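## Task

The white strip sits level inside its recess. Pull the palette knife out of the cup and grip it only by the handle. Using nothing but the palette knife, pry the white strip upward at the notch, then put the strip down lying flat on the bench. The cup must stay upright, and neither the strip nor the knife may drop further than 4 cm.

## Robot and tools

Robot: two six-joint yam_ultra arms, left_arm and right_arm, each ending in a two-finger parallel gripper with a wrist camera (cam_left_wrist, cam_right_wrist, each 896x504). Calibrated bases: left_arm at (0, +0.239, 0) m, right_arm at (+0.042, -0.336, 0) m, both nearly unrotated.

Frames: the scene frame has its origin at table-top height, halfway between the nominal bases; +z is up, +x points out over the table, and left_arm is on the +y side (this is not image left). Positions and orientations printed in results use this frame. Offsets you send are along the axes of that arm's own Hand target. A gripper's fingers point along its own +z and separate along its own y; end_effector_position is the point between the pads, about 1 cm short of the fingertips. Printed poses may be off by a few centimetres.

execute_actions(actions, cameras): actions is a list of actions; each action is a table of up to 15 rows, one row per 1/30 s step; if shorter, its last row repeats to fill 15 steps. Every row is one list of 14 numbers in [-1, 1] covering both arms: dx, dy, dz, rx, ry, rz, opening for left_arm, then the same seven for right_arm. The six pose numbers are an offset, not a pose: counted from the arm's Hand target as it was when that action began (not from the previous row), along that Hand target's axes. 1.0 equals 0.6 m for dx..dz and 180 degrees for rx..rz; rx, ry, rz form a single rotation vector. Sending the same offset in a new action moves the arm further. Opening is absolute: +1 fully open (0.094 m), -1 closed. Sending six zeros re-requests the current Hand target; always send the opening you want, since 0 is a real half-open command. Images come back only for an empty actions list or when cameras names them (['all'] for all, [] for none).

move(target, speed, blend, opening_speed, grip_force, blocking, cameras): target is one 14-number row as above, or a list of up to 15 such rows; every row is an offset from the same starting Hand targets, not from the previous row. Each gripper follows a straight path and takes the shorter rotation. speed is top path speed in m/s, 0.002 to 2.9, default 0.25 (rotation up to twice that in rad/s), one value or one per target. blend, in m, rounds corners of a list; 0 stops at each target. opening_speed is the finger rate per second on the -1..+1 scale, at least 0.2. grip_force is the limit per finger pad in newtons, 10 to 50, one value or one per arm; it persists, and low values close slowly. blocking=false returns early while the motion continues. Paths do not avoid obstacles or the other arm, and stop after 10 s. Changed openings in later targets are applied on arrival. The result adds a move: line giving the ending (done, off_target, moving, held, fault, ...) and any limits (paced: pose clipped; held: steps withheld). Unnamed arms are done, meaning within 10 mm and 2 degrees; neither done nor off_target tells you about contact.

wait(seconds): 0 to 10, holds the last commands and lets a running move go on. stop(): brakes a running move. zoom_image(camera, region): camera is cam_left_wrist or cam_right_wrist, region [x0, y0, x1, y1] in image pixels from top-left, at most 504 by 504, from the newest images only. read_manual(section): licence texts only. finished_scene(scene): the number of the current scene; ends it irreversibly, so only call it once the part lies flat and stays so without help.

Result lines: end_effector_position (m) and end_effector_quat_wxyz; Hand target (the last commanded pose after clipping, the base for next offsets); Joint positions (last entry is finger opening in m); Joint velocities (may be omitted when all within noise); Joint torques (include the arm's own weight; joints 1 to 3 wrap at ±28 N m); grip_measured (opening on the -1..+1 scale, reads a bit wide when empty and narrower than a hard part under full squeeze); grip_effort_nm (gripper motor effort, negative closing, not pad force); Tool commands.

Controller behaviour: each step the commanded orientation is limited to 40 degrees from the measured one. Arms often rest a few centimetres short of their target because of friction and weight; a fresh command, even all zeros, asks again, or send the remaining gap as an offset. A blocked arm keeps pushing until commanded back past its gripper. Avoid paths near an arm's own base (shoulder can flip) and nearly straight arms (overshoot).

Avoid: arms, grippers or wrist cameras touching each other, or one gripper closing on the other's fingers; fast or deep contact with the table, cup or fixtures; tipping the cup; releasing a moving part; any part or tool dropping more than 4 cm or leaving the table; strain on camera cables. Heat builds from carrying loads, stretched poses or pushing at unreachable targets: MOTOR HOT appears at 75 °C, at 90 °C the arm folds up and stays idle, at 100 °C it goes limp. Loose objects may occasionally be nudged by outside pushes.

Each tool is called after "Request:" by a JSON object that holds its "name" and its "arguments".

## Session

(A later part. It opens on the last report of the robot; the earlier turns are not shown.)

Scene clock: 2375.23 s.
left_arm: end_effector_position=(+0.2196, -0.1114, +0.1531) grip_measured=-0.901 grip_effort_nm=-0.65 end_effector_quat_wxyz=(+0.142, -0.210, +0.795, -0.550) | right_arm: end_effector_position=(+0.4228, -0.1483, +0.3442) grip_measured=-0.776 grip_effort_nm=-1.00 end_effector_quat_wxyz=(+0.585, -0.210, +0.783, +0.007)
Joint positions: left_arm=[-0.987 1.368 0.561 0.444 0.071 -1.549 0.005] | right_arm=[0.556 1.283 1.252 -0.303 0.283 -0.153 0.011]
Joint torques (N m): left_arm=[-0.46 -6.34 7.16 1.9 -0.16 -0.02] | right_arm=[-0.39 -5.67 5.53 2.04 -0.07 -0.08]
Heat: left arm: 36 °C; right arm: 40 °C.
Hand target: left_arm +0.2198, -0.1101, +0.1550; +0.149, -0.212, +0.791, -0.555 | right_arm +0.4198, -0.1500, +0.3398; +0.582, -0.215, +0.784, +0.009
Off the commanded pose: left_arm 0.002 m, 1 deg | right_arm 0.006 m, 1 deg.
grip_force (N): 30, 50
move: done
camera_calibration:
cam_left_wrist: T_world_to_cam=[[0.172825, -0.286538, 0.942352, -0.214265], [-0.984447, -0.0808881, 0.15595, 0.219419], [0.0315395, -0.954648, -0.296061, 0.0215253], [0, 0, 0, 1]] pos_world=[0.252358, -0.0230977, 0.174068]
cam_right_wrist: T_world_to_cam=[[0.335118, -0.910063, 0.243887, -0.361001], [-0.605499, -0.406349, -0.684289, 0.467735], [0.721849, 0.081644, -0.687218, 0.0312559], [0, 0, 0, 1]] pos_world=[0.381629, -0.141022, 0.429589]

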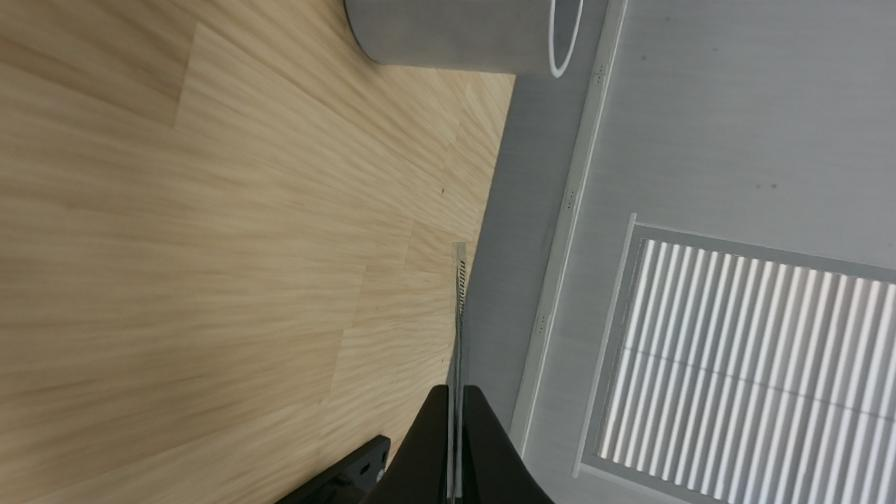

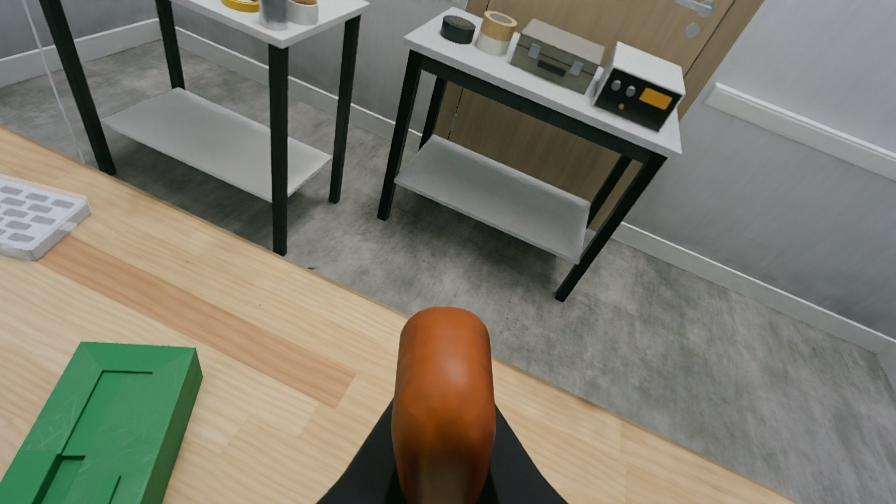

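Request:
{"name": "move", "arguments": {"target": [0,0.1488,0.0542,-0.0833,0,0,-1,0,0,0,0,0,0,-1], "speed": 0.1, "cameras": ["cam_left_wrist"]}}

Scene clock: 2392.83 s.
left_arm: end_effector_position=(+0.2175, -0.1083, +0.0624) grip_measured=-0.901 grip_effort_nm=-0.65 end_effector_quat_wxyz=(+0.113, -0.231, +0.853, -0.454) | right_arm: end_effector_position=(+0.4228, -0.1483, +0.3442) grip_measured=-0.776 grip_effort_nm=-1.00 end_effector_quat_wxyz=(+0.585, -0.210, +0.783, +0.007)
Joint positions: left_arm=[-0.992 1.592 0.561 0.433 0.06 -1.549 0.005] | right_arm=[0.556 1.283 1.252 -0.303 0.283 -0.153 0.011]
Joint torques (N m): left_arm=[-0.47 -5.63 8.49 1.44 -0.13 0.08] | right_arm=[-0.38 -5.67 5.53 2.04 -0.07 -0.08]
Heat: left arm: 34 °C; right arm: 40 °C.
Hand target: left_arm +0.2198, -0.1103, +0.0599; +0.120, -0.230, +0.856, -0.447 | right_arm +0.4198, -0.1500, +0.3398; +0.582, -0.215, +0.784, +0.009
Off the commanded pose: left_arm 0.004 m, 1 deg | right_arm 0.006 m, 1 deg.
grip_force (N): 30, 50
move: done
camera_calibration:
cam_left_wrist: T_world_to_cam=[[0.287156, -0.463394, 0.838336, -0.165091], [-0.957792, -0.12681, 0.257979, 0.214649], [-0.0132368, -0.877032, -0.48025, 0.0273434], [0, 0, 0, 1]] pos_world=[0.253358, -0.0253014, 0.0961583]
Images, in order (width x height): cam_left_wrist 896x504.

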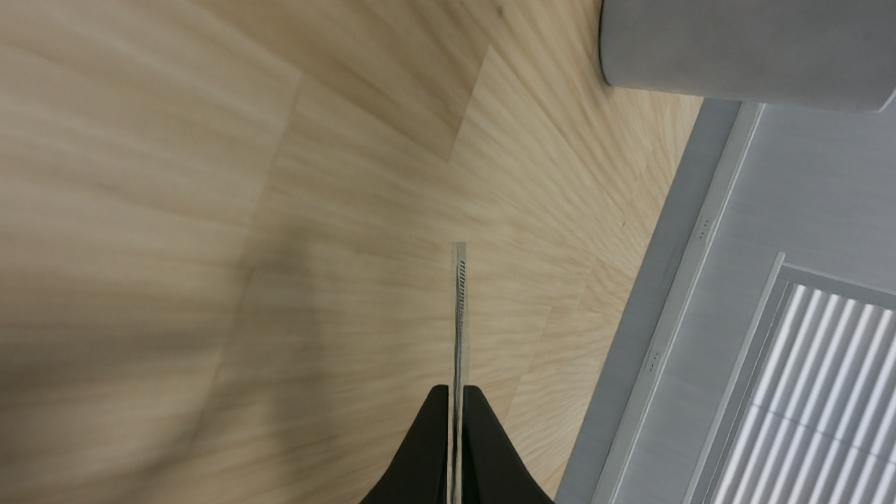

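Request:
{"name": "move", "arguments": {"target": [0,0.0273,0.0191,0,0,0,-1,0,0,0,0,0,0,-1], "speed": 0.06}}

Request:
{"name": "move", "arguments": {"target": [0,0.0109,0.0077,0,0,0,-1,0,0,0,0,0,0,-1], "speed": 0.04, "cameras": ["cam_left_wrist"]}}

Scene clock: 2401.13 s.
left_arm: end_effector_position=(+0.2208, -0.1132, +0.0484) grip_measured=-0.901 grip_effort_nm=-0.65 end_effector_quat_wxyz=(+0.114, -0.231, +0.853, -0.454) | right_arm: end_effector_position=(+0.4228, -0.1483, +0.3442) grip_measured=-0.776 grip_effort_nm=-1.00 end_effector_quat_wxyz=(+0.585, -0.210, +0.783, +0.007)
Joint positions: left_arm=[-0.992 1.667 0.561 0.509 0.06 -1.549 0.005] | right_arm=[0.556 1.283 1.252 -0.303 0.283 -0.153 0.011]
Joint torques (N m): left_arm=[-0.47 -6.02 5.6 1.76 -0.14 0.08] | right_arm=[-0.39 -5.68 5.52 2.05 -0.07 -0.08]
Heat: left arm: 33 °C; right arm: 40 °C.
Hand target: left_arm +0.2199, -0.1103, +0.0399; +0.120, -0.230, +0.856, -0.447 | right_arm +0.4198, -0.1500, +0.3398; +0.582, -0.215, +0.784, +0.009
Off the commanded pose: left_arm 0.009 m, 1 deg | right_arm 0.006 m, 1 deg.
grip_force (N): 30, 50
move: done

Scene clock: 2402.17 s.
left_arm: end_effector_position=(+0.2204, -0.1126, +0.0395) grip_measured=-0.901 grip_effort_nm=-0.65 end_effector_quat_wxyz=(+0.113, -0.231, +0.853, -0.453) | right_arm: end_effector_position=(+0.4228, -0.1483, +0.3442) grip_measured=-0.776 grip_effort_nm=-1.00 end_effector_quat_wxyz=(+0.585, -0.210, +0.783, +0.007)
Joint positions: left_arm=[-0.992 1.701 0.548 0.553 0.06 -1.549 0.005] | right_arm=[0.556 1.283 1.252 -0.303 0.283 -0.153 0.011]
Joint torques (N m): left_arm=[-0.51 -6.06 5.61 1.78 -0.13 0.08] | right_arm=[-0.39 -5.67 5.52 2.04 -0.07 -0.08]
Heat: left arm: 33 °C; right arm: 40 °C.
Hand target: left_arm +0.2199, -0.1103, +0.0318; +0.120, -0.230, +0.856, -0.446 | right_arm +0.4198, -0.1500, +0.3398; +0.582, -0.215, +0.784, +0.009
Off the commanded pose: left_arm 0.008 m, 1 deg | right_arm 0.006 m, 1 deg.
grip_force (N): 30, 50
move: done
camera_calibration:
cam_left_wrist: T_world_to_cam=[[0.288034, -0.46479, 0.837262, -0.149037], [-0.957526, -0.127542, 0.258604, 0.222615], [-0.0134104, -0.876187, -0.481785, 0.0127556], [0, 0, 0, 1]] pos_world=[0.256258, -0.0297016, 0.073359]
Images, in order (width x height): cam_left_wrist 896x504.

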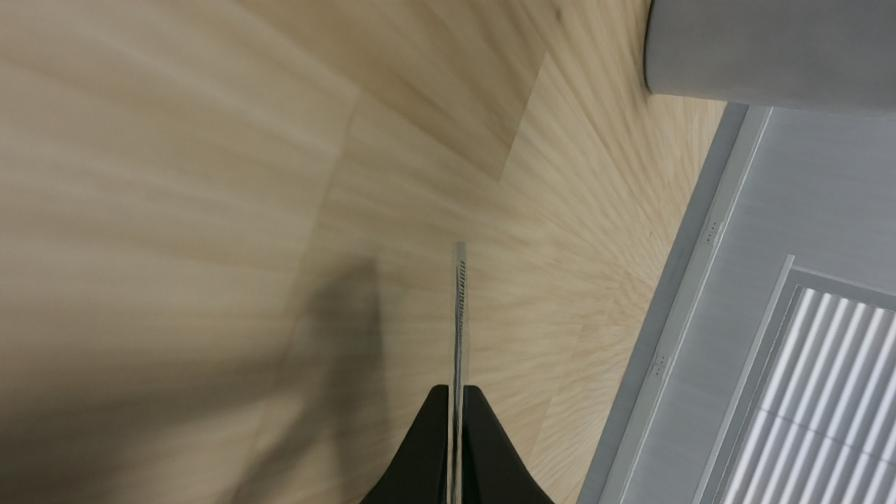

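Request:
{"name": "move", "arguments": {"target": [0,0.0068,0.0048,0,0,0,-1,0,0,0,0,0,0,-1], "speed": 0.03}}

Request:
{"name": "move", "arguments": {"target": [0,0.0055,0.0038,0,0,0,-1,0,0,0,0,0,0,-1], "speed": 0.03, "cameras": ["cam_left_wrist"]}}

Scene clock: 2406.67 s.
left_arm: end_effector_position=(+0.2204, -0.1126, +0.0344) grip_measured=-0.901 grip_effort_nm=-0.65 end_effector_quat_wxyz=(+0.113, -0.231, +0.853, -0.453) | right_arm: end_effector_position=(+0.4228, -0.1483, +0.3442) grip_measured=-0.776 grip_effort_nm=-1.00 end_effector_quat_wxyz=(+0.585, -0.210, +0.783, +0.007)
Joint positions: left_arm=[-0.992 1.722 0.542 0.581 0.06 -1.549 0.005] | right_arm=[0.556 1.283 1.252 -0.303 0.283 -0.153 0.011]
Joint torques (N m): left_arm=[-0.51 -6.15 5.48 1.73 -0.14 0.07] | right_arm=[-0.39 -5.67 5.53 2.05 -0.07 -0.08]
Heat: left arm: 33 °C; right arm: 40 °C.
Hand target: left_arm +0.2198, -0.1103, +0.0268; +0.120, -0.230, +0.857, -0.446 | right_arm +0.4198, -0.1500, +0.3398; +0.582, -0.215, +0.784, +0.009
Off the commanded pose: left_arm 0.008 m, 1 deg | right_arm 0.006 m, 1 deg.
grip_force (N): 30, 50
move: done

Scene clock: 2407.60 s.
left_arm: end_effector_position=(+0.2214, -0.1141, +0.0323) grip_measured=-0.901 grip_effort_nm=-0.65 end_effector_quat_wxyz=(+0.114, -0.231, +0.852, -0.455) | right_arm: end_effector_position=(+0.4228, -0.1483, +0.3442) grip_measured=-0.776 grip_effort_nm=-1.00 end_effector_quat_wxyz=(+0.585, -0.210, +0.783, +0.007)
Joint positions: left_arm=[-0.992 1.74 0.542 0.603 0.06 -1.549 0.005] | right_arm=[0.556 1.283 1.252 -0.303 0.283 -0.153 0.011]
Joint torques (N m): left_arm=[-0.5 -6.19 5.08 1.77 -0.15 0.09] | right_arm=[-0.39 -5.67 5.53 2.05 -0.07 -0.08]
Heat: left arm: 33 °C; right arm: 40 °C.
Hand target: left_arm +0.2199, -0.1103, +0.0228; +0.120, -0.230, +0.856, -0.447 | right_arm +0.4198, -0.1500, +0.3398; +0.582, -0.215, +0.784, +0.009
Off the commanded pose: left_arm 0.010 m, 1 deg | right_arm 0.006 m, 1 deg.
grip_force (N): 30, 50
move: done
camera_calibration:
cam_left_wrist: T_world_to_cam=[[0.285733, -0.46133, 0.839959, -0.143098], [-0.958233, -0.126493, 0.256493, 0.225604], [-0.0120796, -0.878165, -0.478205, 0.00737526], [0, 0, 0, 1]] pos_world=[0.257158, -0.0310014, 0.0658571]
Images, in order (width x height): cam_left_wrist 896x504.

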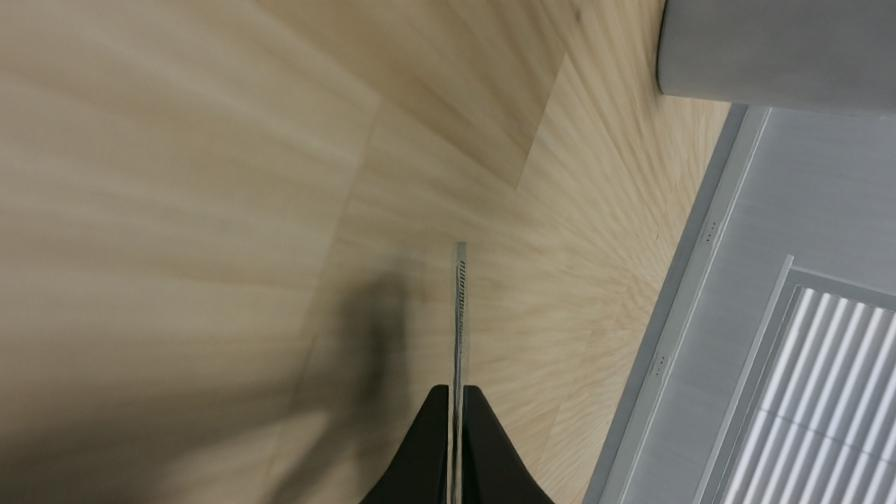

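Request:
{"name": "move", "arguments": {"target": [0,0.0041,0.0029,0,0,0,-1,0,0,0,0,0,0,-1], "speed": 0.03}}

Request:
{"name": "move", "arguments": {"target": [0,0.0041,0.0029,0,0,0,-1,0,0,0,0,0,0,-1], "speed": 0.03, "cameras": ["cam_left_wrist"]}}

Request:
{"name": "zoom_image", "arguments": {"camera": "cam_left_wrist", "region": [360, 200, 560, 504]}}

Scene clock: 2413.47 s.
left_arm: end_effector_position=(+0.2207, -0.1130, +0.0277) grip_measured=-0.901 grip_effort_nm=-0.65 end_effector_quat_wxyz=(+0.113, -0.231, +0.853, -0.454) | right_arm: end_effector_position=(+0.4228, -0.1483, +0.3442) grip_measured=-0.776 grip_effort_nm=-1.00 end_effector_quat_wxyz=(+0.585, -0.210, +0.783, +0.007)
Joint positions: left_arm=[-0.992 1.754 0.535 0.62 0.06 -1.549 0.005] | right_arm=[0.556 1.283 1.252 -0.303 0.283 -0.153 0.011]
Joint torques (N m): left_arm=[-0.53 -6.19 5.27 1.76 -0.13 0.09] | right_arm=[-0.4 -5.65 5.53 2.05 -0.07 -0.08]
Heat: left arm: 33 °C; right arm: 40 °C.
Hand target: left_arm +0.2199, -0.1103, +0.0198; +0.120, -0.230, +0.857, -0.446 | right_arm +0.4198, -0.1500, +0.3398; +0.582, -0.215, +0.784, +0.009
Off the commanded pose: left_arm 0.008 m, 1 deg | right_arm 0.006 m, 1 deg.
grip_force (N): 30, 50
move: done

Scene clock: 2414.37 s.
left_arm: end_effector_position=(+0.2213, -0.1139, +0.0258) grip_measured=-0.901 grip_effort_nm=-0.65 end_effector_quat_wxyz=(+0.114, -0.231, +0.853, -0.455) | right_arm: end_effector_position=(+0.4228, -0.1483, +0.3442) grip_measured=-0.776 grip_effort_nm=-1.00 end_effector_quat_wxyz=(+0.585, -0.210, +0.783, +0.007)
Joint positions: left_arm=[-0.992 1.767 0.535 0.637 0.06 -1.549 0.005] | right_arm=[0.556 1.283 1.252 -0.303 0.283 -0.153 0.011]
Joint torques (N m): left_arm=[-0.55 -6.23 4.93 1.79 -0.13 0.08] | right_arm=[-0.4 -5.65 5.52 2.05 -0.07 -0.08]
Heat: left arm: 33 °C; right arm: 40 °C.
Hand target: left_arm +0.2199, -0.1104, +0.0168; +0.120, -0.230, +0.856, -0.446 | right_arm +0.4198, -0.1500, +0.3398; +0.582, -0.215, +0.784, +0.009
Off the commanded pose: left_arm 0.010 m, 1 deg | right_arm 0.006 m, 1 deg.
grip_force (N): 30, 50
move: done
camera_calibration:
cam_left_wrist: T_world_to_cam=[[0.28624, -0.462153, 0.839334, -0.13772], [-0.958077, -0.126656, 0.256996, 0.2271], [-0.0124646, -0.877709, -0.479033, 0.00465158], [0, 0, 0, 1]] pos_world=[0.257058, -0.0308014, 0.0594575]
Images, in order (width x height): cam_left_wrist 896x504.

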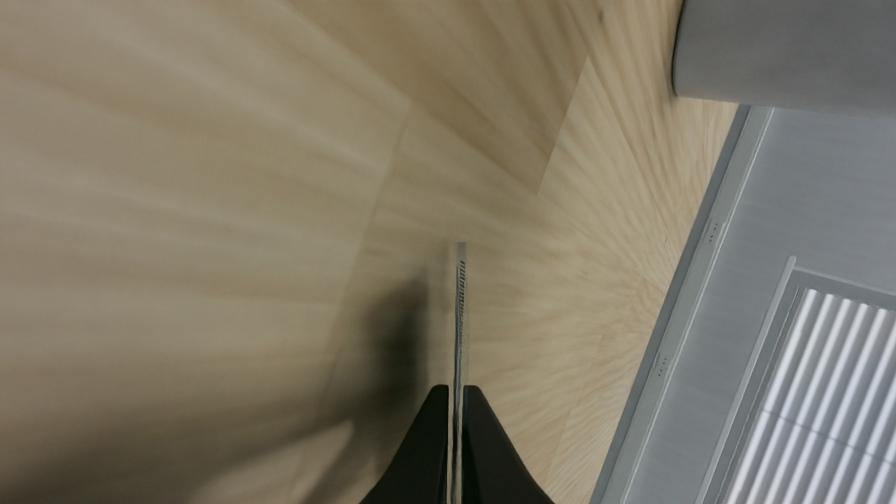

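Scaled by 1.658.

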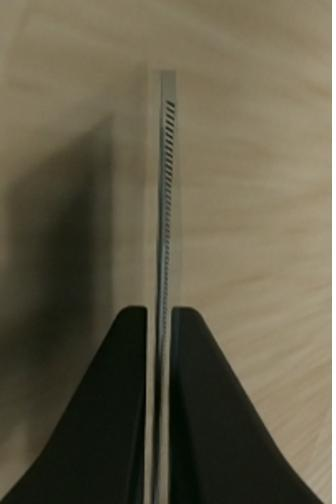

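Request:
{"name": "move", "arguments": {"target": [0,0.0041,0.0029,0,0,0,-1,0,0,0,0,0,0,-1], "speed": 0.03}}

Request:
{"name": "move", "arguments": {"target": [0,0.0041,0.0029,0,0,0,-1,0,0,0,0,0,0,-1], "speed": 0.03, "cameras": ["cam_left_wrist"]}}

Request:
{"name": "zoom_image", "arguments": {"camera": "cam_left_wrist", "region": [360, 200, 560, 504]}}

Scene clock: 2420.43 s.
left_arm: end_effector_position=(+0.2215, -0.1142, +0.0239) grip_measured=-0.901 grip_effort_nm=-0.65 end_effector_quat_wxyz=(+0.115, -0.231, +0.852, -0.457) | right_arm: end_effector_position=(+0.4228, -0.1483, +0.3442) grip_measured=-0.776 grip_effort_nm=-1.00 end_effector_quat_wxyz=(+0.585, -0.210, +0.783, +0.007)
Joint positions: left_arm=[-0.992 1.78 0.531 0.658 0.06 -1.549 0.005] | right_arm=[0.556 1.283 1.252 -0.303 0.283 -0.153 0.011]
Joint torques (N m): left_arm=[-0.47 -6.13 4.96 1.73 -0.14 0.07] | right_arm=[-0.39 -5.68 5.53 2.05 -0.07 -0.09]
Heat: left arm: 33 °C; right arm: 40 °C.
Hand target: left_arm +0.2199, -0.1104, +0.0139; +0.120, -0.230, +0.856, -0.447 | right_arm +0.4198, -0.1500, +0.3398; +0.582, -0.215, +0.784, +0.009
Off the commanded pose: left_arm 0.011 m, 1 deg | right_arm 0.006 m, 1 deg.
grip_force (N): 30, 50
move: off_target (left_arm)

Scene clock: 2421.20 s.
left_arm: end_effector_position=(+0.2226, -0.1157, +0.0235) grip_measured=-0.901 grip_effort_nm=-0.65 end_effector_quat_wxyz=(+0.116, -0.230, +0.849, -0.461) | right_arm: end_effector_position=(+0.4228, -0.1483, +0.3442) grip_measured=-0.776 grip_effort_nm=-1.00 end_effector_quat_wxyz=(+0.585, -0.210, +0.783, +0.007)
Joint positions: left_arm=[-0.992 1.792 0.531 0.68 0.06 -1.549 0.005] | right_arm=[0.556 1.283 1.252 -0.303 0.283 -0.153 0.011]
Joint torques (N m): left_arm=[-0.5 -6.19 4.71 1.71 -0.13 0.08] | right_arm=[-0.38 -5.67 5.52 2.04 -0.07 -0.08]
Heat: left arm: 33 °C; right arm: 40 °C.
Hand target: left_arm +0.2199, -0.1104, +0.0108; +0.120, -0.230, +0.856, -0.447 | right_arm +0.4198, -0.1500, +0.3398; +0.582, -0.215, +0.784, +0.009
Off the commanded pose: left_arm 0.014 m, 2 deg | right_arm 0.006 m, 1 deg.
grip_force (N): 30, 50
move: off_target (left_arm)
camera_calibration:
cam_left_wrist: T_world_to_cam=[[0.279533, -0.451913, 0.847134, -0.134555], [-0.960101, -0.123968, 0.250677, 0.229606], [-0.00826711, -0.883406, -0.468535, 0.0000483751], [0, 0, 0, 1]] pos_world=[0.258057, -0.0323008, 0.056452]
Images, in order (width x height): cam_left_wrist 896x504.

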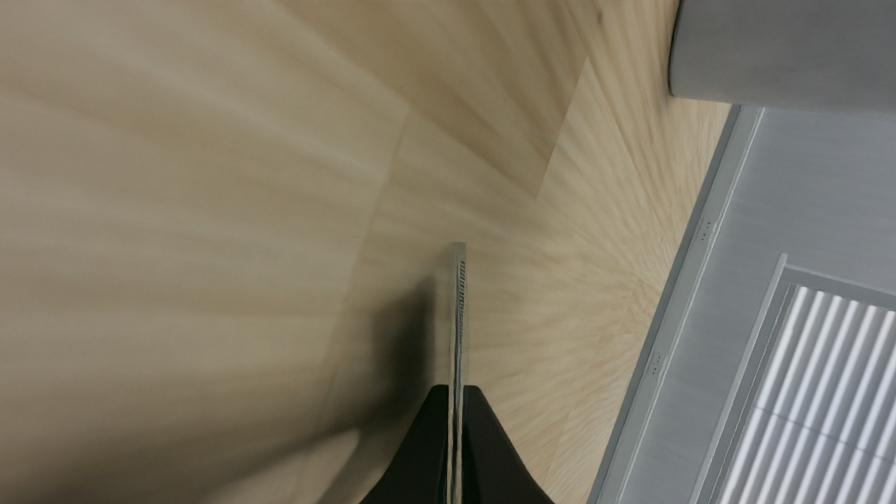

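Scaled by 1.658.

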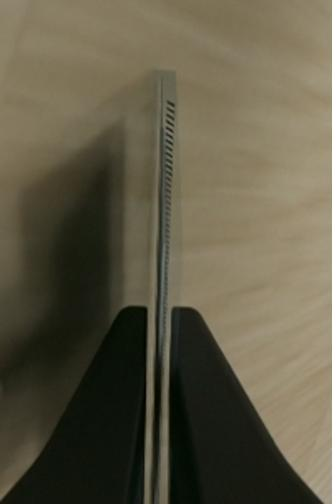

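Request:
{"name": "move", "arguments": {"target": [0,-0.0068,-0.0048,0,0,0,-1,0,0,0,0,0,0,-1], "speed": 0.03}}

Request:
{"name": "move", "arguments": {"target": [0,0,0,0,0,0,-0.76,0,0,0,0,0,0,-1], "opening_speed": 0.2, "cameras": ["cam_left_wrist"]}}

Request:
{"name": "zoom_image", "arguments": {"camera": "cam_left_wrist", "region": [360, 200, 560, 504]}}

Scene clock: 2432.30 s.
left_arm: end_effector_position=(+0.2226, -0.1157, +0.0235) grip_measured=-0.901 grip_effort_nm=-0.65 end_effector_quat_wxyz=(+0.116, -0.230, +0.849, -0.461) | right_arm: end_effector_position=(+0.4228, -0.1483, +0.3442) grip_measured=-0.776 grip_effort_nm=-1.00 end_effector_quat_wxyz=(+0.585, -0.210, +0.783, +0.007)
Joint positions: left_arm=[-0.992 1.792 0.531 0.68 0.06 -1.549 0.005] | right_arm=[0.556 1.283 1.252 -0.303 0.283 -0.153 0.011]
Joint torques (N m): left_arm=[-0.5 -8.05 5.09 1.44 -0.13 0.09] | right_arm=[-0.4 -5.67 5.52 2.05 -0.06 -0.08]
Heat: left arm: 34 °C; right arm: 41 °C.
Hand target: left_arm +0.2199, -0.1104, +0.0158; +0.120, -0.230, +0.856, -0.447 | right_arm +0.4198, -0.1500, +0.3398; +0.582, -0.215, +0.784, +0.009
Off the commanded pose: left_arm 0.010 m, 2 deg | right_arm 0.006 m, 1 deg.
grip_force (N): 30, 50
move: done

Scene clock: 2433.70 s.
left_arm: end_effector_position=(+0.2225, -0.1157, +0.0235) grip_measured=-0.762 grip_effort_nm=0.13 end_effector_quat_wxyz=(+0.116, -0.230, +0.849, -0.461) | right_arm: end_effector_position=(+0.4228, -0.1483, +0.3442) grip_measured=-0.776 grip_effort_nm=-1.00 end_effector_quat_wxyz=(+0.585, -0.210, +0.783, +0.007)
Joint positions: left_arm=[-0.992 1.792 0.531 0.68 0.06 -1.549 0.011] | right_arm=[0.556 1.283 1.252 -0.303 0.283 -0.153 0.011]
Joint torques (N m): left_arm=[-0.51 -8.05 5.09 1.43 -0.13 0.1] | right_arm=[-0.39 -5.67 5.52 2.05 -0.06 -0.08]
Heat: left arm: 33 °C; right arm: 41 °C.
Hand target: left_arm +0.2199, -0.1104, +0.0158; +0.120, -0.230, +0.856, -0.447 | right_arm +0.4198, -0.1500, +0.3398; +0.582, -0.215, +0.784, +0.009
Off the commanded pose: left_arm 0.010 m, 2 deg | right_arm 0.006 m, 1 deg.
grip_force (N): 30, 50
move: done
camera_calibration:
cam_left_wrist: T_world_to_cam=[[0.279657, -0.452184, 0.846949, -0.134455], [-0.960064, -0.124023, 0.250791, 0.229625], [-0.00836265, -0.88326, -0.468809, 0.000134722], [0, 0, 0, 1]] pos_world=[0.258057, -0.0322008, 0.0563521]
Images, in order (width x height): cam_left_wrist 896x504.

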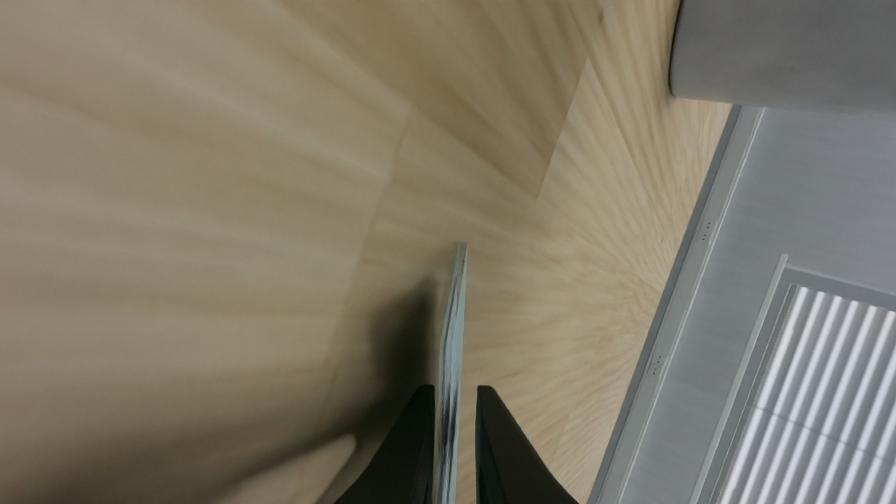

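Scaled by 1.658.

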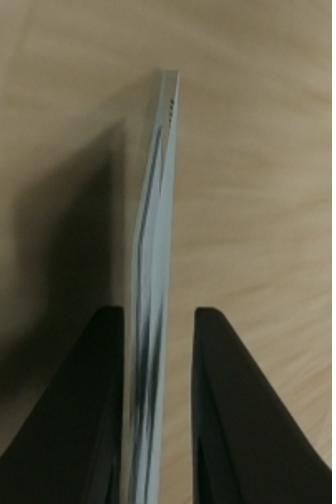

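Request:
{"name": "move", "arguments": {"target": [0,0,0,0,0,0,-0.6,0,0,0,0,0,0,-1], "opening_speed": 0.2, "cameras": ["cam_left_wrist"]}}

Request:
{"name": "zoom_image", "arguments": {"camera": "cam_left_wrist", "region": [360, 200, 560, 504]}}

Scene clock: 2438.37 s.
left_arm: end_effector_position=(+0.2225, -0.1157, +0.0235) grip_measured=-0.602 grip_effort_nm=0.13 end_effector_quat_wxyz=(+0.116, -0.230, +0.849, -0.461) | right_arm: end_effector_position=(+0.4228, -0.1483, +0.3442) grip_measured=-0.776 grip_effort_nm=-1.00 end_effector_quat_wxyz=(+0.585, -0.210, +0.783, +0.007)
Joint positions: left_arm=[-0.992 1.792 0.531 0.68 0.06 -1.549 0.019] | right_arm=[0.556 1.283 1.252 -0.303 0.283 -0.153 0.011]
Joint torques (N m): left_arm=[-0.53 -8.08 5.09 1.44 -0.14 0.09] | right_arm=[-0.39 -5.68 5.55 2.04 -0.07 -0.08]
Heat: left arm: 33 °C; right arm: 41 °C.
Hand target: left_arm +0.2199, -0.1104, +0.0158; +0.120, -0.230, +0.856, -0.447 | right_arm +0.4198, -0.1500, +0.3398; +0.582, -0.215, +0.784, +0.009
Off the commanded pose: left_arm 0.010 m, 2 deg | right_arm 0.006 m, 1 deg.
grip_force (N): 30, 50
move: done
camera_calibration:
cam_left_wrist: T_world_to_cam=[[0.279657, -0.452184, 0.846949, -0.134455], [-0.960064, -0.124023, 0.250791, 0.229625], [-0.00836265, -0.88326, -0.468809, 0.000134722], [0, 0, 0, 1]] pos_world=[0.258057, -0.0322008, 0.0563521]
Images, in order (width x height): cam_left_wrist 896x504.

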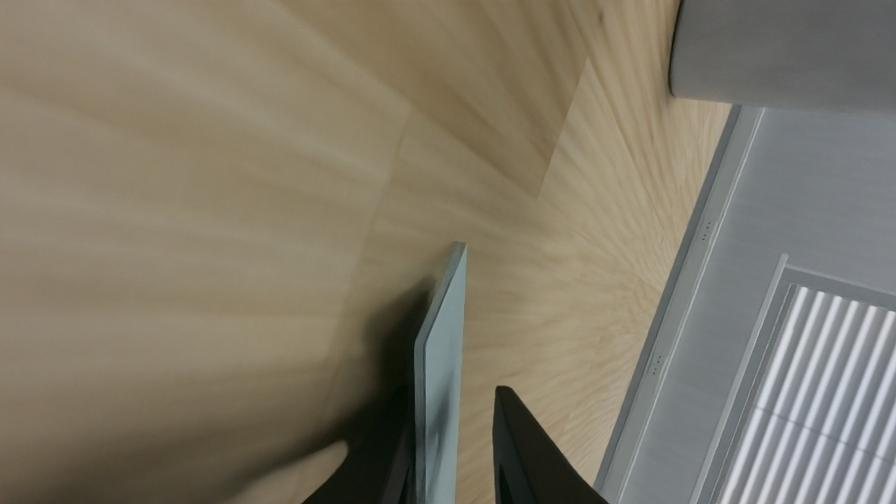

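Scaled by 1.658.

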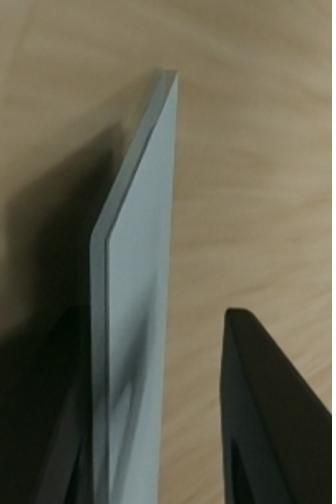

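Request:
{"name": "move", "arguments": {"target": [0,0.0190,-0.0678,0,0,0,-0.55,0,0,0,0,0,0,-1], "speed": 0.05, "cameras": ["cam_left_wrist"]}}

Scene clock: 2447.53 s.
left_arm: end_effector_position=(+0.1999, -0.0813, +0.0285) grip_measured=-0.552 grip_effort_nm=0.13 end_effector_quat_wxyz=(+0.113, -0.232, +0.854, -0.451) | right_arm: end_effector_position=(+0.4228, -0.1483, +0.3442) grip_measured=-0.776 grip_effort_nm=-1.00 end_effector_quat_wxyz=(+0.585, -0.210, +0.783, +0.007)
Joint positions: left_arm=[-0.992 1.625 0.389 0.631 0.06 -1.549 0.021] | right_arm=[0.556 1.283 1.252 -0.303 0.283 -0.153 0.011]
Joint torques (N m): left_arm=[0.24 -9.01 5.12 1.4 -0.06 0.12] | right_arm=[-0.4 -5.67 5.53 2.04 -0.07 -0.08]
Heat: left arm: 33 °C; right arm: 41 °C.
Hand target: left_arm +0.2000, -0.0758, +0.0298; +0.120, -0.230, +0.856, -0.447 | right_arm +0.4198, -0.1500, +0.3398; +0.582, -0.215, +0.784, +0.009
Off the commanded pose: left_arm 0.006 m, 1 deg | right_arm 0.006 m, 1 deg.
grip_force (N): 30, 50
move: done
camera_calibration:
cam_left_wrist: T_world_to_cam=[[0.289979, -0.46772, 0.834955, -0.119769], [-0.956929, -0.128803, 0.260188, 0.209558], [-0.0141506, -0.874442, -0.484924, 0.0350222], [0, 0, 0, 1]] pos_world=[0.235758, 0.00159811, 0.0624606]
Images, in order (width x height): cam_left_wrist 896x504.

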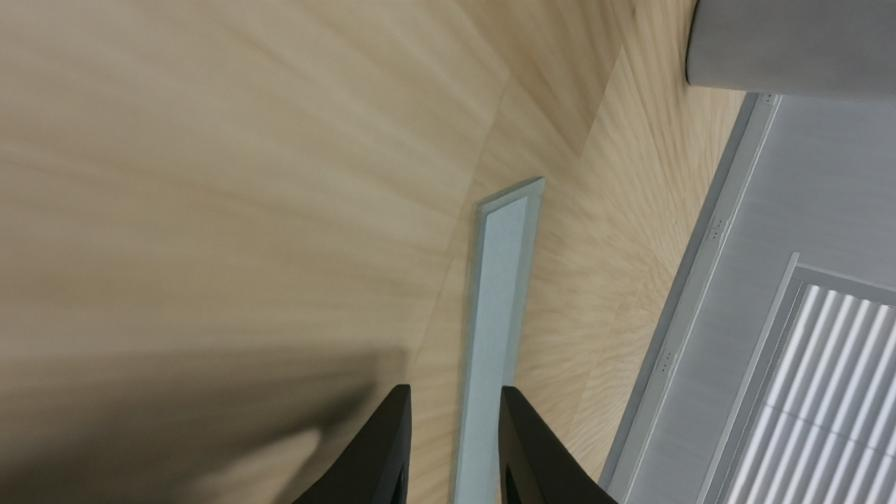

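Request:
{"name": "move", "arguments": {"target": [0,-0.1706,-0.1195,0,0,0,-0.55,0,0,0,0,0,0,-1], "speed": 0.2, "cameras": ["all"]}}

Scene clock: 2451.90 s.
left_arm: end_effector_position=(+0.1963, -0.0759, +0.1465) grip_measured=-0.552 grip_effort_nm=0.13 end_effector_quat_wxyz=(+0.112, -0.232, +0.857, -0.446) | right_arm: end_effector_position=(+0.4228, -0.1483, +0.3442) grip_measured=-0.776 grip_effort_nm=-1.00 end_effector_quat_wxyz=(+0.585, -0.210, +0.783, +0.007)
Joint positions: left_arm=[-0.992 1.206 0.669 -0.08 0.06 -1.548 0.021] | right_arm=[0.556 1.283 1.252 -0.303 0.283 -0.153 0.011]
Joint torques (N m): left_arm=[0.28 -5.09 10.67 1.33 -0.07 0.11] | right_arm=[-0.4 -5.65 5.53 2.05 -0.07 -0.08]
Heat: left arm: 33 °C; right arm: 41 °C.
Hand target: left_arm +0.1999, -0.0757, +0.1547; +0.120, -0.230, +0.856, -0.447 | right_arm +0.4198, -0.1500, +0.3398; +0.582, -0.215, +0.784, +0.009
Off the commanded pose: left_arm 0.009 m, 1 deg | right_arm 0.006 m, 1 deg.
grip_force (N): 30, 50
move: done
camera_calibration:
cam_left_wrist: T_world_to_cam=[[0.294404, -0.477967, 0.827571, -0.215294], [-0.955511, -0.130889, 0.264323, 0.175068], [-0.0180176, -0.868571, -0.495237, 0.0996884], [0, 0, 0, 1]] pos_world=[0.232459, 0.00659762, 0.181266]
cam_right_wrist: T_world_to_cam=[[0.335118, -0.910063, 0.243887, -0.361001], [-0.605499, -0.406349, -0.684289, 0.467735], [0.721849, 0.081644, -0.687218, 0.0312559], [0, 0, 0, 1]] pos_world=[0.381629, -0.141022, 0.429589]

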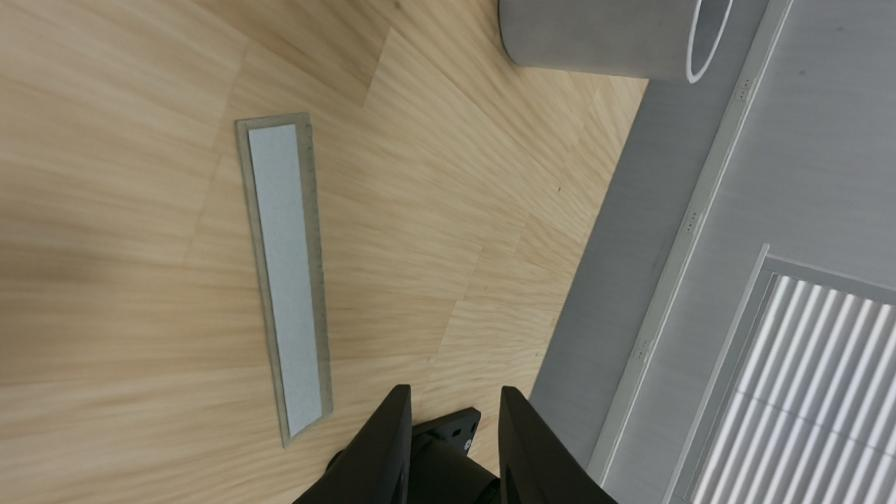

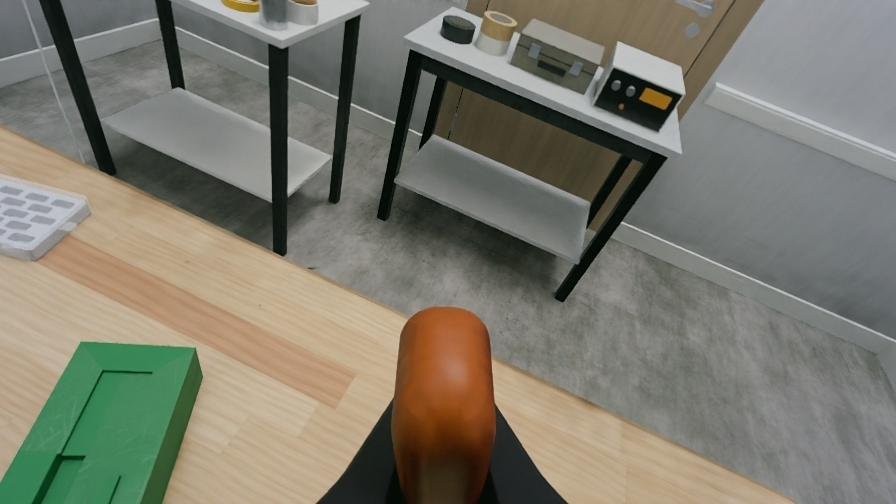

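Request:
{"name": "move", "arguments": {"target": [[-0.1622,0.0138,-0.2520,0,0,0,-0.55,0,0,0,0,0,0,-1],[-0.1622,0.0138,-0.2520,0,0,0,-0.55,0.3235,0.0792,0.0025,-0.0931,0.4921,0.0004,-1]], "speed": 0.22, "cameras": ["all"]}}

Scene clock: 2520.27 s.
left_arm: end_effector_position=(+0.2200, +0.0847, +0.2256) grip_measured=-0.552 grip_effort_nm=0.13 end_effector_quat_wxyz=(+0.118, -0.236, +0.857, -0.442) | right_arm: end_effector_position=(+0.3646, -0.1667, +0.1601) grip_measured=-0.776 grip_effort_nm=-1.00 end_effector_quat_wxyz=(-0.012, -0.238, +0.971, -0.008)
Joint positions: left_arm=[-0.2 0.893 0.883 -0.809 0.654 -1 0.021] | right_arm=[0.467 1.976 1.933 -1.555 0.01 0.005 0.011]
Joint torques (N m): left_arm=[0.49 -0.65 10.97 1.08 0.35 0.1] | right_arm=[-0.59 -7.99 4.42 0.26 -0.11 -0.1]
Heat: left arm: 36 °C; right arm: 41 °C.
Hand target: left_arm +0.2198, +0.0845, +0.2345; +0.120, -0.230, +0.856, -0.447 | right_arm +0.3598, -0.1699, +0.1502; -0.163, -0.234, +0.958, -0.039
Off the commanded pose: left_arm 0.009 m, 1 deg | right_arm 0.011 m, 18 deg.
joint sent to its limit (right arm) — joint 4 (wrist pitch), lower limit. The joint targets are off in orientation, not in position.
grip_force (N): 30, 50
move: off_target (right_arm)
camera_calibration:
cam_left_wrist: T_world_to_cam=[[0.295201, -0.480383, 0.825887, -0.210644], [-0.955431, -0.145901, 0.25664, 0.200853], [-0.00278776, -0.864838, -0.502043, 0.276559], [0, 0, 0, 1]] pos_world=[0.254854, 0.167294, 0.261266]
cam_right_wrist: T_world_to_cam=[[0.469461, -0.882819, 0.015395, -0.321267], [-0.784297, -0.408934, 0.466531, 0.179667], [-0.405567, -0.231092, -0.884371, 0.338654], [0, 0, 0, 1]] pos_world=[0.429082, -0.131889, 0.220622]

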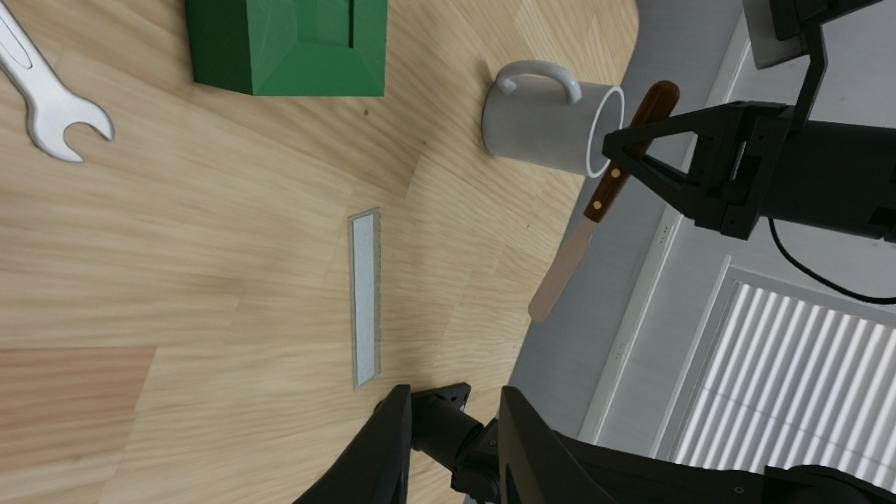

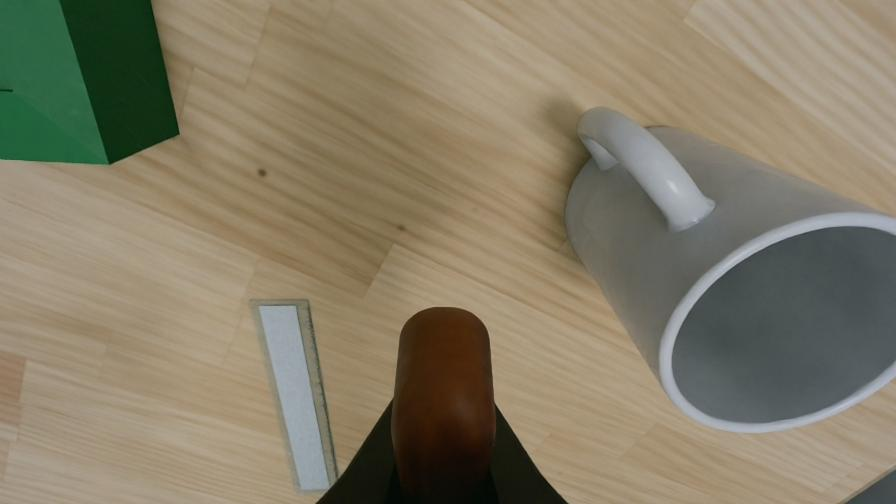

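Request:
{"name": "move", "arguments": {"target": [0,0,0,0,0,0,-0.55,-0.0551,0,0.1573,0,0,0,-1], "speed": 0.12, "cameras": ["all"]}}

Scene clock: 2536.20 s.
left_arm: end_effector_position=(+0.2200, +0.0847, +0.2256) grip_measured=-0.552 grip_effort_nm=0.13 end_effector_quat_wxyz=(+0.118, -0.236, +0.857, -0.442) | right_arm: end_effector_position=(+0.3556, -0.1713, +0.0571) grip_measured=-0.776 grip_effort_nm=-1.00 end_effector_quat_wxyz=(-0.163, -0.235, +0.957, -0.045)
Joint positions: left_arm=[-0.2 0.893 0.883 -0.809 0.654 -1 0.021] | right_arm=[0.467 2.258 1.901 -1.553 0.009 0.005 0.011]
Joint torques (N m): left_arm=[0.49 -0.64 10.96 1.07 0.34 0.11] | right_arm=[-0.58 -10.11 5.72 -0.06 -0.1 -0.09]
Heat: left arm: 36 °C; right arm: 37 °C.
Hand target: left_arm +0.2198, +0.0845, +0.2345; +0.120, -0.230, +0.856, -0.447 | right_arm +0.3598, -0.1698, +0.0502; -0.163, -0.234, +0.958, -0.040
Off the commanded pose: left_arm 0.009 m, 1 deg | right_arm 0.008 m, 1 deg.
grip_force (N): 30, 50
move: done
camera_calibration:
cam_left_wrist: T_world_to_cam=[[0.295201, -0.480383, 0.825887, -0.210644], [-0.955431, -0.145901, 0.25664, 0.200853], [-0.00278776, -0.864838, -0.502043, 0.276559], [0, 0, 0, 1]] pos_world=[0.254854, 0.167294, 0.261266]
cam_right_wrist: T_world_to_cam=[[0.473165, -0.880888, 0.0122591, -0.320173], [-0.619485, -0.322796, 0.71557, 0.160674], [-0.62638, -0.346177, -0.698433, 0.291155], [0, 0, 0, 1]] pos_world=[0.433404, -0.129381, 0.0923041]

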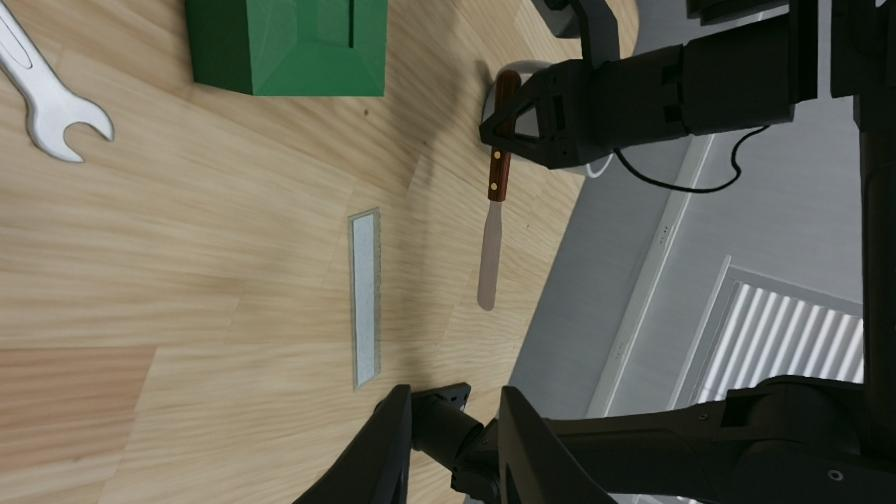

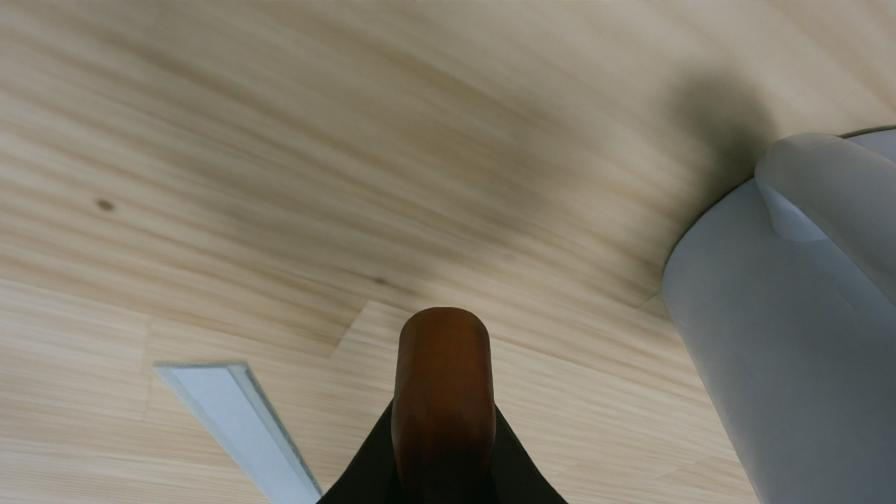

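Request:
{"name": "move", "arguments": {"target": [0,0,0,0,0,0,-0.55,-0.0138,0,0.0393,0,0,0,-1], "speed": 0.06}}

Request:
{"name": "move", "arguments": {"target": [0,0,0,0,0,0,-0.55,-0.0044,0,0.0126,0,0,0,-1], "speed": 0.04, "cameras": ["all"]}}

Scene clock: 2543.90 s.
left_arm: end_effector_position=(+0.2200, +0.0847, +0.2256) grip_measured=-0.552 grip_effort_nm=0.13 end_effector_quat_wxyz=(+0.118, -0.236, +0.857, -0.442) | right_arm: end_effector_position=(+0.3604, -0.1687, +0.0381) grip_measured=-0.776 grip_effort_nm=-1.00 end_effector_quat_wxyz=(-0.153, -0.235, +0.959, -0.043)
Joint positions: left_arm=[-0.2 0.893 0.883 -0.809 0.654 -1 0.021] | right_arm=[0.467 2.271 1.853 -1.471 0.009 0.005 0.011]
Joint torques (N m): left_arm=[0.51 -0.62 10.89 1.07 0.35 0.11] | right_arm=[-0.61 -9.58 4.11 0.03 -0.1 -0.1]
Heat: left arm: 36 °C; right arm: 37 °C.
Hand target: left_arm +0.2198, +0.0845, +0.2345; +0.120, -0.230, +0.856, -0.447 | right_arm +0.3598, -0.1698, +0.0252; -0.163, -0.234, +0.958, -0.039
Off the commanded pose: left_arm 0.009 m, 1 deg | right_arm 0.013 m, 1 deg.
grip_force (N): 30, 50
move: off_target (right_arm)

Scene clock: 2544.80 s.
left_arm: end_effector_position=(+0.2200, +0.0847, +0.2256) grip_measured=-0.552 grip_effort_nm=0.13 end_effector_quat_wxyz=(+0.118, -0.236, +0.857, -0.442) | right_arm: end_effector_position=(+0.3612, -0.1683, +0.0311) grip_measured=-0.776 grip_effort_nm=-1.00 end_effector_quat_wxyz=(-0.151, -0.236, +0.959, -0.042)
Joint positions: left_arm=[-0.2 0.893 0.883 -0.809 0.654 -1 0.021] | right_arm=[0.467 2.277 1.836 -1.445 0.009 0.005 0.011]
Joint torques (N m): left_arm=[0.5 -0.61 10.93 1.08 0.36 0.1] | right_arm=[-0.59 -9.47 3.96 0 -0.1 -0.09]
Heat: left arm: 36 °C; right arm: 36 °C.
Hand target: left_arm +0.2198, +0.0845, +0.2345; +0.120, -0.230, +0.856, -0.447 | right_arm +0.3597, -0.1698, +0.0171; -0.163, -0.234, +0.958, -0.040
Off the commanded pose: left_arm 0.009 m, 1 deg | right_arm 0.014 m, 1 deg.
grip_force (N): 30, 50
move: off_target (right_arm)
camera_calibration:
cam_left_wrist: T_world_to_cam=[[0.295201, -0.480383, 0.825887, -0.210644], [-0.955431, -0.145901, 0.25664, 0.200853], [-0.00278776, -0.864838, -0.502043, 0.276559], [0, 0, 0, 1]] pos_world=[0.254854, 0.167294, 0.261266]
cam_right_wrist: T_world_to_cam=[[0.472897, -0.881029, 0.0124741, -0.319818], [-0.634982, -0.330947, 0.698049, 0.188414], [-0.610873, -0.338026, -0.715942, 0.27376], [0, 0, 0, 1]] pos_world=[0.438113, -0.126876, 0.0684638]

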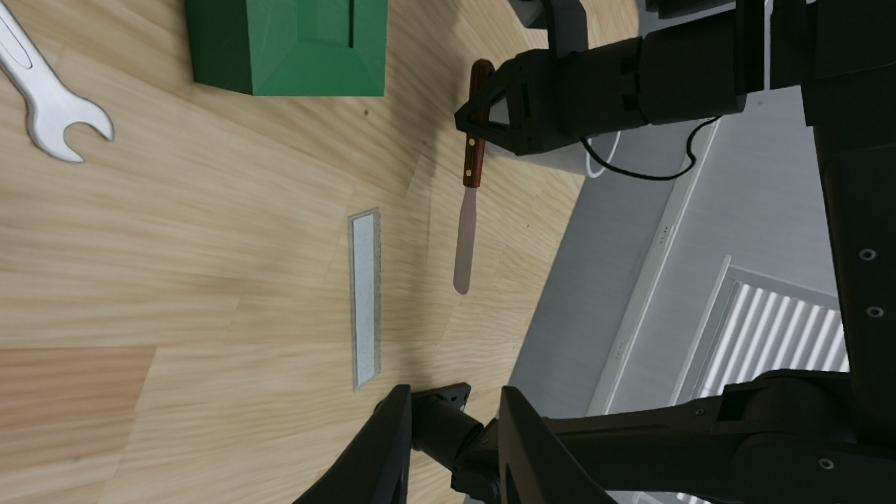

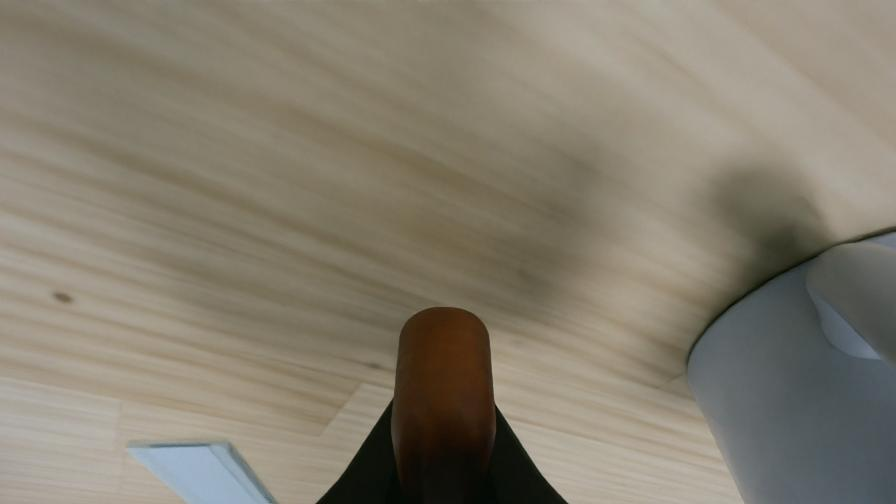

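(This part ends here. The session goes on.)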